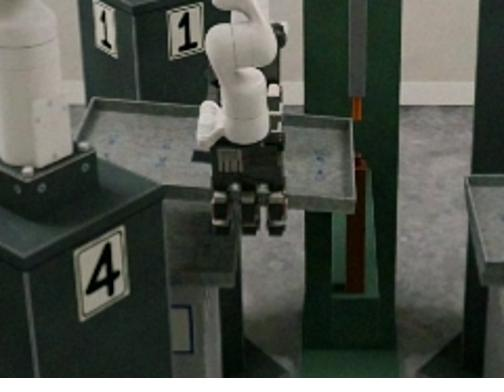

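>>> move(
  arm1={"target": [-0.2525, 0.0392, 0.9325, 0.1564, 0.9877, 0, 0], "speed": 0.05},
  arm4={"target": [-0.1885, -0.1372, 0.9325, 0, 0, 0.9877, 0.1564], "speed": 0.05},
  cameras=["cam_tips", "cam_front", "cam_east"],
)

>>> zoom_image(
  camera="cam_front",
  region=[180, 240, 420, 420],
)

Scene clock: 145.33 s.
Joint torques (N m): arm1=[8.34 -33.31 -4.65 -12.63 5.92 8.7 -0.53] | arm2=[0.01 -0.96 -0.64 -7.63 -0.02 -0.08 -0.32] | arm3=[0.48 1 1.87 -6.31 0.07 -0.47 0.28] | arm4=[-4.48 -32.25 -2.32 -12.66 -4.09 10.04 -1.42]
Motor temperatures (°C): arm1=[35 37 32 34 39 46 44] | arm2=[30 31 32 33 41 42 40] | arm3=[35 32 29 31 37 47 40] | arm4=[35 36 33 33 36 47 42]
Flange force (N): arm1=[2.0 -36.6 -2.3] | arm2=[0.3 -4.1 0.0] | arm3=[-4.2 5.4 -5.2] | arm4=[6.9 -32.8 -7.5]
move: arm1 done; arm4 done
Joint velocities: within noise
arm1.joint_positions: joint1_rad=-0.894 joint2_rad=+1.540 joint3_rad=-0.972 joint4_rad=+2.158 joint5_rad=+2.159 joint6_rad=+1.274 joint7_rad=+3.935 hand_index_mcp=+1.000 hand_index_abd=+0.021 hand_index_pip=+0.560 hand_index_dip=-0.959 hand_middle_mcp=+1.001 hand_middle_abd=+0.008 hand_middle_pip=+0.573 hand_middle_dip=-0.953 hand_ring_mcp=+1.001 hand_ring_abd=+0.060 hand_ring_pip=+0.582 hand_ring_dip=-0.907 hand_thumb_cmc=-0.561 hand_thumb_axl=+0.677 hand_thumb_mcp=+0.217 hand_thumb_ipl=+0.168 hand_current_limit=+0.400 hand_speed=-0.600
arm1.joint_status: not commanded
arm1.hand_state: goal,blocked,goal,goal,goal,goal,goal,goal,goal,blocked,blocked,blocked,goal,goal,goal,goal
arm1.index_mcp_current_ma: -6
arm1.index_abd_current_ma: 12
arm1.index_pip_current_ma: 6
arm1.index_dip_current_ma: 4
arm1.middle_mcp_current_ma: 5
arm1.middle_abd_current_ma: 1
arm1.middle_pip_current_ma: 2
arm1.middle_dip_current_ma: 6
arm1.ring_mcp_current_ma: 6
arm1.ring_abd_current_ma: 8
arm1.ring_pip_current_ma: 8
arm1.ring_dip_current_ma: 18
arm1.thumb_cmc_current_ma: 1
arm1.thumb_axl_current_ma: -2
arm1.thumb_mcp_current_ma: 2
arm1.thumb_ipl_current_ma: -3
arm1.hand_goal_index_mcp: 1.000
arm1.hand_goal_index_abd: 0.000
arm1.hand_goal_index_pip: 0.560
arm1.hand_goal_index_dip: -0.970
arm1.hand_goal_middle_mcp: 1.000
arm1.hand_goal_middle_abd: 0.000
arm1.hand_goal_middle_pip: 0.560
arm1.hand_goal_middle_dip: -0.970
arm1.hand_goal_ring_mcp: 1.000
arm1.hand_goal_ring_abd: 0.000
arm1.hand_goal_ring_pip: 0.560
arm1.hand_goal_ring_dip: -0.970
arm1.hand_goal_thumb_cmc: -0.570
arm1.hand_goal_thumb_axl: 0.678
arm1.hand_goal_thumb_mcp: 0.226
arm1.hand_goal_thumb_ipl: 0.168
arm1.hand: x=-0.2525 y=+0.0392 z=+0.9325 quat_wxyz=(-0.156, -0.988, +0.000, +0.000)
arm1.hand_target: x=-0.2525 y=+0.0392 z=+0.9325 quat_wxyz=(-0.156, -0.988, +0.000, +0.000)
arm1.hand_status: done (0.000 m and 0.0 deg from the pose sent, 0.032 m and 0.0 deg at the start)
arm2, arm3: as last shown
arm2.index_mcp_current_ma: -10
arm2.index_abd_current_ma: -2
arm2.index_pip_current_ma: 10
arm2.index_dip_current_ma: -1
arm2.middle_mcp_current_ma: 4
arm2.middle_abd_current_ma: -5
arm2.middle_pip_current_ma: 2
arm2.middle_dip_current_ma: -1
arm2.ring_mcp_current_ma: -1
arm2.ring_abd_current_ma: -3
arm2.ring_pip_current_ma: 9
arm2.thumb_cmc_current_ma: 8
arm2.thumb_ipl_current_ma: -3
arm3.index_mcp_current_ma: -1
arm3.index_abd_current_ma: 7
arm3.index_pip_current_ma: 8
arm3.index_dip_current_ma: -10
arm3.middle_mcp_current_ma: 5
arm3.middle_abd_current_ma: -1
arm3.middle_pip_current_ma: 7
arm3.middle_dip_current_ma: -15
arm3.ring_mcp_current_ma: -5
arm3.ring_abd_current_ma: 0
arm3.ring_pip_current_ma: 4
arm3.ring_dip_current_ma: 4
arm3.thumb_cmc_current_ma: -4
arm3.thumb_axl_current_ma: -1
arm3.thumb_mcp_current_ma: -9
arm3.thumb_ipl_current_ma: -5
arm4.joint_positions: joint1_rad=+1.381 joint2_rad=+1.422 joint3_rad=+0.476 joint4_rad=+2.189 joint5_rad=-2.358 joint6_rad=+0.952 joint7_rad=+2.992 hand_index_mcp=+0.995 hand_index_abd=-0.011 hand_index_pip=+0.575 hand_index_dip=-0.953 hand_middle_mcp=+1.000 hand_middle_abd=+0.002 hand_middle_pip=+0.565 hand_middle_dip=-0.963 hand_ring_mcp=+1.002 hand_ring_abd=+0.043 hand_ring_pip=+0.559 hand_ring_dip=-0.964 hand_thumb_cmc=-0.568 hand_thumb_axl=+0.677 hand_thumb_mcp=+0.220 hand_thumb_ipl=+0.168 hand_current_limit=+0.400 hand_speed=-0.600
arm4.joint_status: not commanded
arm4.hand_state: goal,goal,goal,goal,goal,goal,goal,goal,goal,blocked,goal,goal,goal,goal,goal,goal
arm4.index_mcp_current_ma: -6
arm4.index_abd_current_ma: -9
arm4.index_pip_current_ma: 17
arm4.index_dip_current_ma: 5
arm4.middle_mcp_current_ma: -14
arm4.middle_abd_current_ma: -1
arm4.middle_pip_current_ma: -9
arm4.middle_dip_current_ma: -4
arm4.ring_mcp_current_ma: -13
arm4.ring_abd_current_ma: 31
arm4.ring_pip_current_ma: -4
arm4.ring_dip_current_ma: 13
arm4.thumb_cmc_current_ma: 7
arm4.thumb_axl_current_ma: -4
arm4.thumb_mcp_current_ma: -3
arm4.thumb_ipl_current_ma: -5
arm4.hand_goal_index_mcp: 1.000
arm4.hand_goal_index_abd: 0.000
arm4.hand_goal_index_pip: 0.560
arm4.hand_goal_index_dip: -0.970
arm4.hand_goal_middle_mcp: 1.000
arm4.hand_goal_middle_abd: 0.000
arm4.hand_goal_middle_pip: 0.560
arm4.hand_goal_middle_dip: -0.970
arm4.hand_goal_ring_mcp: 1.000
arm4.hand_goal_ring_abd: 0.000
arm4.hand_goal_ring_pip: 0.560
arm4.hand_goal_ring_dip: -0.970
arm4.hand_goal_thumb_cmc: -0.570
arm4.hand_goal_thumb_axl: 0.678
arm4.hand_goal_thumb_mcp: 0.226
arm4.hand_goal_thumb_ipl: 0.168
arm4.hand: x=-0.1885 y=-0.1372 z=+0.9325 quat_wxyz=(+0.000, +0.000, +0.988, +0.156)
arm4.hand_target: x=-0.1885 y=-0.1372 z=+0.9325 quat_wxyz=(+0.000, +0.000, +0.988, +0.156)
arm4.hand_status: done (0.000 m and 0.0 deg from the pose sent, 0.032 m and 0.0 deg at the start)
pictures: cam_east, cam_front, cam_tips

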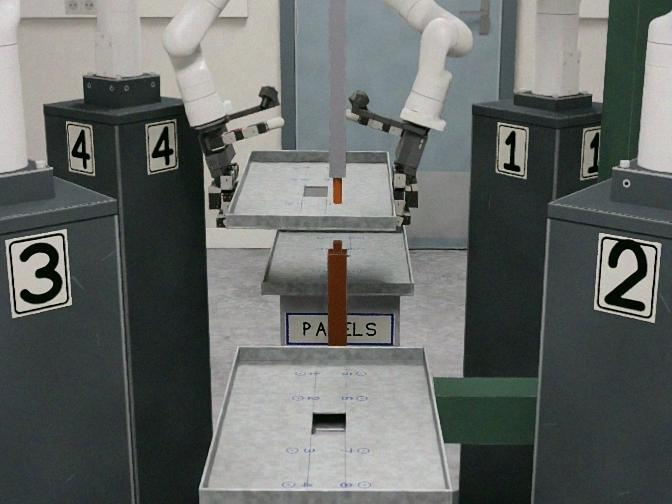

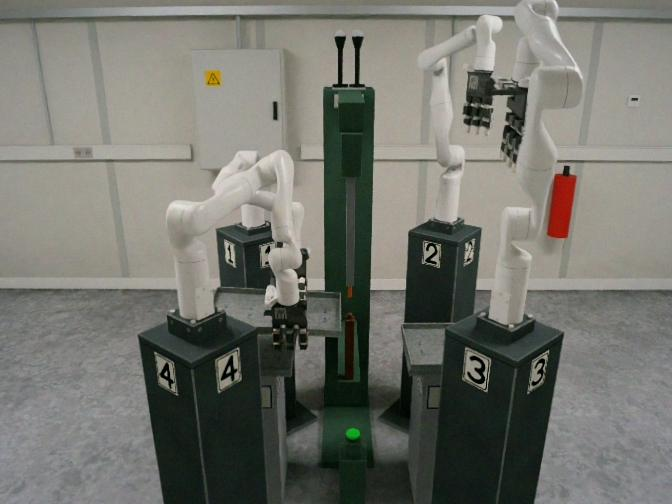

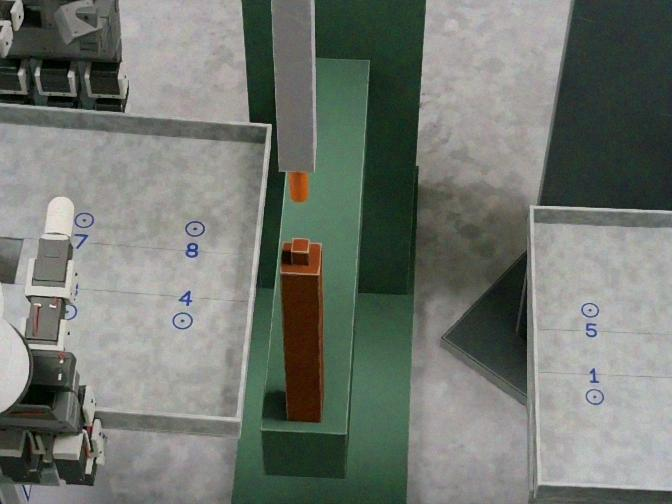

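Scaled by 2.100.

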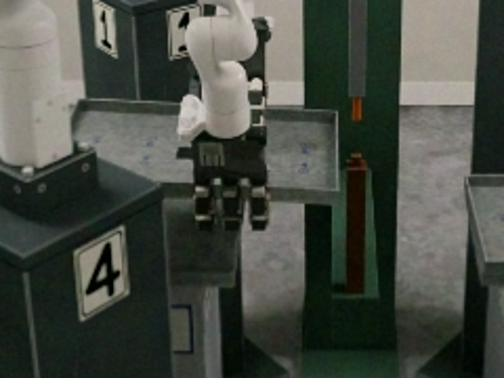

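>>> move(
  arm1={"target": [-0.2775, 0.0852, 0.9325, 0.1564, 0.9877, 0, 0], "speed": 0.06},
  arm4={"target": [-0.2135, -0.0888, 0.9325, 0, 0, 0.9877, 0.1564], "speed": 0.06},
)

>>> move(
  arm1={"target": [-0.2775, 0.0852, 0.865, 0.1564, 0.9877, 0, 0], "speed": 0.06},
  arm4={"target": [-0.2135, -0.0888, 0.865, 0, 0, 0.9877, 0.1564], "speed": 0.06},
  cameras=["cam_front", "cam_tips"],
)

>>> zoom_image(
  camera="cam_front",
  region=[180, 240, 420, 420],
)

Scene clock: 148.93 s.
Joint torques (N m): arm1=[9.83 -38.14 -3.77 -15.63 6.93 12.73 -0.59] | arm2=[0.03 -0.9 -0.57 -7.56 -0.03 -0.07 -0.27] | arm3=[0.41 1.05 1.78 -6.34 0.07 -0.57 0.19] | arm4=[-5.65 -39.06 -3 -21.28 -5.93 13.19 -1.91]
Motor temperatures (°C): arm1=[35 38 32 34 39 46 44] | arm2=[30 31 32 33 41 42 40] | arm3=[35 32 29 31 37 47 40] | arm4=[35 36 33 33 36 47 42]
Flange force (N): arm1=[2.1 -50.7 -5.7] | arm2=[0.2 -3.7 -0.2] | arm3=[-3.8 5.0 -5.3] | arm4=[7.7 -45.9 -12.1]
move: arm1 done; arm4 done
Joint velocities: within noise
arm1.joint_positions: joint1_rad=-0.905 joint2_rad=+1.591 joint3_rad=-0.950 joint4_rad=+2.305 joint5_rad=+2.238 joint6_rad=+1.386 joint7_rad=+3.782 hand_index_mcp=+1.000 hand_index_abd=+0.021 hand_index_pip=+0.560 hand_index_dip=-0.959 hand_middle_mcp=+1.001 hand_middle_abd=+0.008 hand_middle_pip=+0.573 hand_middle_dip=-0.953 hand_ring_mcp=+1.001 hand_ring_abd=+0.060 hand_ring_pip=+0.582 hand_ring_dip=-0.908 hand_thumb_cmc=-0.561 hand_thumb_axl=+0.677 hand_thumb_mcp=+0.217 hand_thumb_ipl=+0.168 hand_current_limit=+0.400 hand_speed=-0.600
arm1.joint_status: not commanded
arm1.hand_state: goal,blocked,goal,goal,goal,goal,goal,goal,goal,blocked,blocked,blocked,goal,goal,goal,goal
arm1.index_mcp_current_ma: -5
arm1.index_abd_current_ma: 9
arm1.index_pip_current_ma: 5
arm1.index_dip_current_ma: -3
arm1.middle_mcp_current_ma: 10
arm1.middle_abd_current_ma: 9
arm1.middle_pip_current_ma: 1
arm1.middle_dip_current_ma: 1
arm1.ring_mcp_current_ma: 1
arm1.ring_abd_current_ma: 13
arm1.ring_pip_current_ma: 7
arm1.ring_dip_current_ma: 16
arm1.thumb_cmc_current_ma: -3
arm1.thumb_axl_current_ma: 0
arm1.thumb_mcp_current_ma: -3
arm1.thumb_ipl_current_ma: -4
arm1.hand_goal_index_mcp: 1.000
arm1.hand_goal_index_abd: 0.000
arm1.hand_goal_index_pip: 0.560
arm1.hand_goal_index_dip: -0.970
arm1.hand_goal_middle_mcp: 1.000
arm1.hand_goal_middle_abd: 0.000
arm1.hand_goal_middle_pip: 0.560
arm1.hand_goal_middle_dip: -0.970
arm1.hand_goal_ring_mcp: 1.000
arm1.hand_goal_ring_abd: 0.000
arm1.hand_goal_ring_pip: 0.560
arm1.hand_goal_ring_dip: -0.970
arm1.hand_goal_thumb_cmc: -0.570
arm1.hand_goal_thumb_axl: 0.678
arm1.hand_goal_thumb_mcp: 0.226
arm1.hand_goal_thumb_ipl: 0.168
arm1.hand: x=-0.2775 y=+0.0852 z=+0.9325 quat_wxyz=(-0.156, -0.988, +0.000, +0.000)
arm1.hand_target: x=-0.2775 y=+0.0852 z=+0.9325 quat_wxyz=(-0.156, -0.988, +0.000, +0.000)
arm1.hand_status: done (0.000 m and 0.0 deg from the pose sent, 0.052 m and 0.0 deg at the start)
arm2, arm3: as last shown
arm2.index_mcp_current_ma: -7
arm2.index_abd_current_ma: -5
arm2.index_pip_current_ma: 13
arm2.index_dip_current_ma: -2
arm2.middle_mcp_current_ma: 5
arm2.middle_abd_current_ma: 1
arm2.middle_pip_current_ma: -1
arm2.ring_abd_current_ma: -1
arm2.ring_pip_current_ma: 11
arm2.thumb_cmc_current_ma: 4
arm2.thumb_mcp_current_ma: -6
arm2.thumb_ipl_current_ma: -6
arm3.index_mcp_current_ma: 0
arm3.index_abd_current_ma: -2
arm3.index_pip_current_ma: 15
arm3.index_dip_current_ma: -13
arm3.middle_mcp_current_ma: 6
arm3.middle_abd_current_ma: 6
arm3.middle_pip_current_ma: 6
arm3.middle_dip_current_ma: -5
arm3.ring_mcp_current_ma: 2
arm3.ring_abd_current_ma: 8
arm3.ring_pip_current_ma: 2
arm3.ring_dip_current_ma: 1
arm3.thumb_cmc_current_ma: -7
arm3.thumb_axl_current_ma: -7
arm3.thumb_mcp_current_ma: 1
arm4.joint_positions: joint1_rad=+1.267 joint2_rad=+1.381 joint3_rad=+0.418 joint4_rad=+2.153 joint5_rad=-2.415 joint6_rad=+0.852 joint7_rad=+2.901 hand_index_mcp=+0.995 hand_index_abd=-0.011 hand_index_pip=+0.574 hand_index_dip=-0.954 hand_middle_mcp=+1.000 hand_middle_abd=+0.002 hand_middle_pip=+0.565 hand_middle_dip=-0.963 hand_ring_mcp=+1.002 hand_ring_abd=+0.044 hand_ring_pip=+0.559 hand_ring_dip=-0.964 hand_thumb_cmc=-0.567 hand_thumb_axl=+0.677 hand_thumb_mcp=+0.220 hand_thumb_ipl=+0.168 hand_current_limit=+0.400 hand_speed=-0.600
arm4.joint_status: not commanded
arm4.hand_state: goal,goal,goal,goal,goal,goal,goal,goal,goal,blocked,goal,goal,goal,goal,goal,goal
arm4.index_mcp_current_ma: -2
arm4.index_abd_current_ma: 10
arm4.index_pip_current_ma: 27
arm4.index_dip_current_ma: 3
arm4.middle_mcp_current_ma: -1
arm4.middle_abd_current_ma: -10
arm4.middle_pip_current_ma: -8
arm4.middle_dip_current_ma: 12
arm4.ring_mcp_current_ma: 1
arm4.ring_abd_current_ma: 39
arm4.ring_pip_current_ma: -23
arm4.ring_dip_current_ma: 2
arm4.thumb_cmc_current_ma: 8
arm4.thumb_axl_current_ma: -10
arm4.thumb_mcp_current_ma: -12
arm4.thumb_ipl_current_ma: -3
arm4.hand_goal_index_mcp: 1.000
arm4.hand_goal_index_abd: 0.000
arm4.hand_goal_index_pip: 0.560
arm4.hand_goal_index_dip: -0.970
arm4.hand_goal_middle_mcp: 1.000
arm4.hand_goal_middle_abd: 0.000
arm4.hand_goal_middle_pip: 0.560
arm4.hand_goal_middle_dip: -0.970
arm4.hand_goal_ring_mcp: 1.000
arm4.hand_goal_ring_abd: 0.000
arm4.hand_goal_ring_pip: 0.560
arm4.hand_goal_ring_dip: -0.970
arm4.hand_goal_thumb_cmc: -0.570
arm4.hand_goal_thumb_axl: 0.678
arm4.hand_goal_thumb_mcp: 0.226
arm4.hand_goal_thumb_ipl: 0.168
arm4.hand: x=-0.2135 y=-0.0888 z=+0.9325 quat_wxyz=(+0.000, +0.000, +0.988, +0.156)
arm4.hand_target: x=-0.2135 y=-0.0888 z=+0.9325 quat_wxyz=(+0.000, +0.000, +0.988, +0.156)
arm4.hand_status: done (0.000 m and 0.0 deg from the pose sent, 0.054 m and 0.0 deg at the start)
pictures: none

Scene clock: 150.57 s.
Joint torques (N m): arm1=[9.11 -38.87 -4.88 -14.67 6.24 11.63 -0.58] | arm2=[-0.06 -0.96 -0.56 -7.54 0.04 -0.06 -0.27] | arm3=[0.38 1.01 1.88 -6.4 0.12 -0.56 0.23] | arm4=[-5.01 -39.83 -2.05 -19.24 -5.4 12.11 -1.75]
Motor temperatures (°C): arm1=[35 38 32 34 39 46 44] | arm2=[30 31 32 33 41 42 40] | arm3=[35 32 29 31 37 47 40] | arm4=[35 36 33 33 36 47 42]
Flange force (N): arm1=[1.7 -46.8 -6.2] | arm2=[0.1 -3.6 -0.4] | arm3=[-4.0 5.5 -5.1] | arm4=[7.1 -41.4 -11.6]
move: arm1 done; arm4 done
Joint velocities: within noise
arm1.joint_positions: joint1_rad=-0.904 joint2_rad=+1.735 joint3_rad=-0.839 joint4_rad=+2.185 joint5_rad=+2.393 joint6_rad=+1.354 joint7_rad=+3.795 hand_index_mcp=+1.000 hand_index_abd=+0.021 hand_index_pip=+0.560 hand_index_dip=-0.959 hand_middle_mcp=+1.001 hand_middle_abd=+0.008 hand_middle_pip=+0.573 hand_middle_dip=-0.954 hand_ring_mcp=+1.001 hand_ring_abd=+0.059 hand_ring_pip=+0.582 hand_ring_dip=-0.909 hand_thumb_cmc=-0.561 hand_thumb_axl=+0.677 hand_thumb_mcp=+0.217 hand_thumb_ipl=+0.168 hand_current_limit=+0.400 hand_speed=-0.600
arm1.joint_status: not commanded
arm1.hand_state: goal,blocked,goal,goal,goal,goal,goal,goal,goal,blocked,blocked,blocked,goal,goal,goal,goal
arm1.index_mcp_current_ma: -6
arm1.index_abd_current_ma: 13
arm1.index_pip_current_ma: 8
arm1.index_dip_current_ma: 1
arm1.middle_mcp_current_ma: 3
arm1.middle_abd_current_ma: 2
arm1.middle_pip_current_ma: 0
arm1.middle_dip_current_ma: 6
arm1.ring_mcp_current_ma: 3
arm1.ring_abd_current_ma: 13
arm1.ring_pip_current_ma: 9
arm1.ring_dip_current_ma: 13
arm1.thumb_cmc_current_ma: -1
arm1.thumb_axl_current_ma: 3
arm1.thumb_mcp_current_ma: 3
arm1.thumb_ipl_current_ma: 0
arm1.hand_goal_index_mcp: 1.000
arm1.hand_goal_index_abd: 0.000
arm1.hand_goal_index_pip: 0.560
arm1.hand_goal_index_dip: -0.970
arm1.hand_goal_middle_mcp: 1.000
arm1.hand_goal_middle_abd: 0.000
arm1.hand_goal_middle_pip: 0.560
arm1.hand_goal_middle_dip: -0.970
arm1.hand_goal_ring_mcp: 1.000
arm1.hand_goal_ring_abd: 0.000
arm1.hand_goal_ring_pip: 0.560
arm1.hand_goal_ring_dip: -0.970
arm1.hand_goal_thumb_cmc: -0.570
arm1.hand_goal_thumb_axl: 0.678
arm1.hand_goal_thumb_mcp: 0.226
arm1.hand_goal_thumb_ipl: 0.168
arm1.hand: x=-0.2775 y=+0.0852 z=+0.8650 quat_wxyz=(-0.156, -0.988, +0.000, +0.000)
arm1.hand_target: x=-0.2775 y=+0.0852 z=+0.8650 quat_wxyz=(-0.156, -0.988, +0.000, +0.000)
arm1.hand_status: done (0.000 m and 0.0 deg from the pose sent, 0.068 m and 0.0 deg at the start)
arm2, arm3: as last shown
arm2.index_mcp_current_ma: -12
arm2.index_abd_current_ma: -6
arm2.index_pip_current_ma: 11
arm2.index_dip_current_ma: 2
arm2.middle_mcp_current_ma: 9
arm2.middle_abd_current_ma: -5
arm2.ring_mcp_current_ma: -5
arm2.ring_abd_current_ma: 0
arm2.ring_dip_current_ma: -1
arm2.thumb_cmc_current_ma: 8
arm2.thumb_axl_current_ma: 9
arm2.thumb_mcp_current_ma: -4
arm2.thumb_ipl_current_ma: -2
arm3.index_mcp_current_ma: -4
arm3.index_abd_current_ma: 8
arm3.index_pip_current_ma: 9
arm3.index_dip_current_ma: -4
arm3.middle_mcp_current_ma: 9
arm3.middle_abd_current_ma: 2
arm3.middle_pip_current_ma: 8
arm3.middle_dip_current_ma: -11
arm3.ring_mcp_current_ma: -2
arm3.ring_abd_current_ma: -2
arm3.ring_pip_current_ma: 1
arm3.ring_dip_current_ma: -1
arm3.thumb_cmc_current_ma: -1
arm3.thumb_axl_current_ma: 0
arm3.thumb_mcp_current_ma: -9
arm3.thumb_ipl_current_ma: -6
arm4.joint_positions: joint1_rad=+1.267 joint2_rad=+1.551 joint3_rad=+0.386 joint4_rad=+2.025 joint5_rad=-2.500 joint6_rad=+0.877 joint7_rad=+2.920 hand_index_mcp=+0.996 hand_index_abd=-0.011 hand_index_pip=+0.574 hand_index_dip=-0.953 hand_middle_mcp=+1.000 hand_middle_abd=+0.002 hand_middle_pip=+0.565 hand_middle_dip=-0.963 hand_ring_mcp=+1.002 hand_ring_abd=+0.044 hand_ring_pip=+0.559 hand_ring_dip=-0.964 hand_thumb_cmc=-0.567 hand_thumb_axl=+0.677 hand_thumb_mcp=+0.220 hand_thumb_ipl=+0.168 hand_current_limit=+0.400 hand_speed=-0.600
arm4.joint_status: not commanded
arm4.hand_state: goal,goal,goal,goal,goal,goal,goal,goal,goal,blocked,goal,goal,goal,goal,goal,goal
arm4.index_mcp_current_ma: 1
arm4.index_abd_current_ma: -2
arm4.index_pip_current_ma: 13
arm4.index_dip_current_ma: 14
arm4.middle_mcp_current_ma: 3
arm4.middle_abd_current_ma: -5
arm4.middle_pip_current_ma: -18
arm4.middle_dip_current_ma: -7
arm4.ring_mcp_current_ma: -16
arm4.ring_abd_current_ma: 25
arm4.ring_pip_current_ma: -6
arm4.ring_dip_current_ma: 19
arm4.thumb_cmc_current_ma: 22
arm4.thumb_axl_current_ma: 4
arm4.thumb_mcp_current_ma: 1
arm4.thumb_ipl_current_ma: -16
arm4.hand_goal_index_mcp: 1.000
arm4.hand_goal_index_abd: 0.000
arm4.hand_goal_index_pip: 0.560
arm4.hand_goal_index_dip: -0.970
arm4.hand_goal_middle_mcp: 1.000
arm4.hand_goal_middle_abd: 0.000
arm4.hand_goal_middle_pip: 0.560
arm4.hand_goal_middle_dip: -0.970
arm4.hand_goal_ring_mcp: 1.000
arm4.hand_goal_ring_abd: 0.000
arm4.hand_goal_ring_pip: 0.560
arm4.hand_goal_ring_dip: -0.970
arm4.hand_goal_thumb_cmc: -0.570
arm4.hand_goal_thumb_axl: 0.678
arm4.hand_goal_thumb_mcp: 0.226
arm4.hand_goal_thumb_ipl: 0.168
arm4.hand: x=-0.2135 y=-0.0888 z=+0.8650 quat_wxyz=(+0.000, +0.000, +0.988, +0.156)
arm4.hand_target: x=-0.2135 y=-0.0888 z=+0.8650 quat_wxyz=(+0.000, +0.000, +0.988, +0.156)
arm4.hand_status: done (0.000 m and 0.0 deg from the pose sent, 0.067 m and 0.0 deg at the start)

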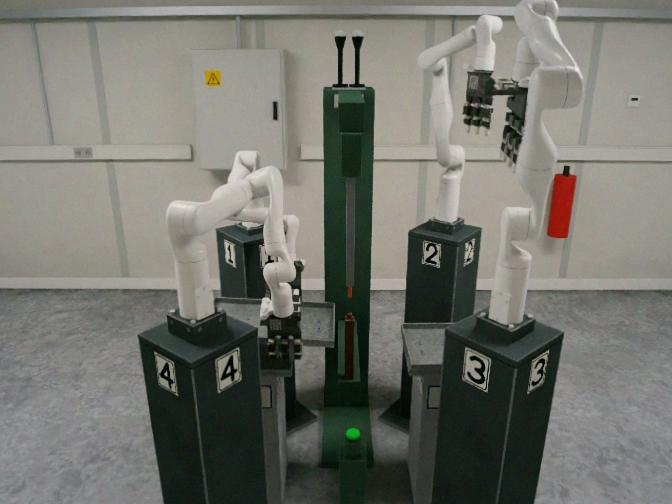

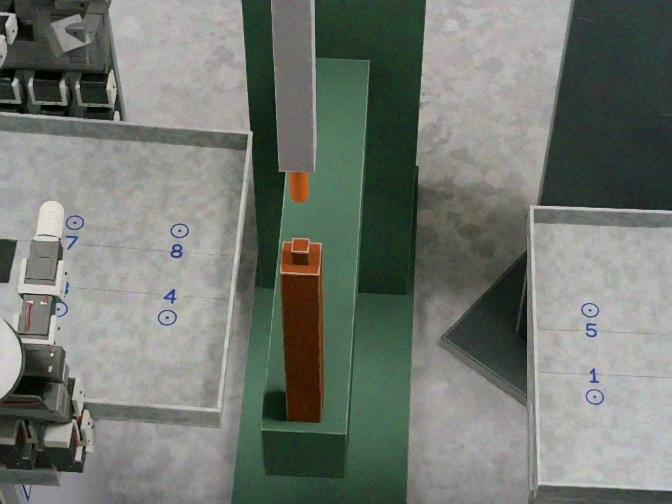

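Scaled by 2.100.

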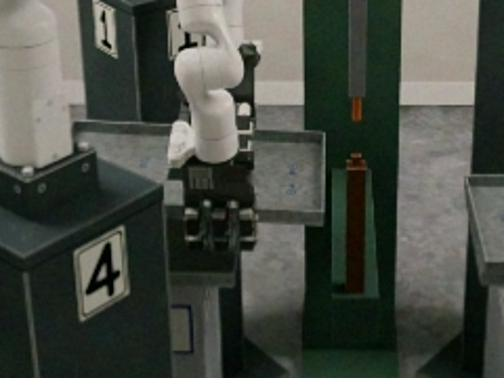

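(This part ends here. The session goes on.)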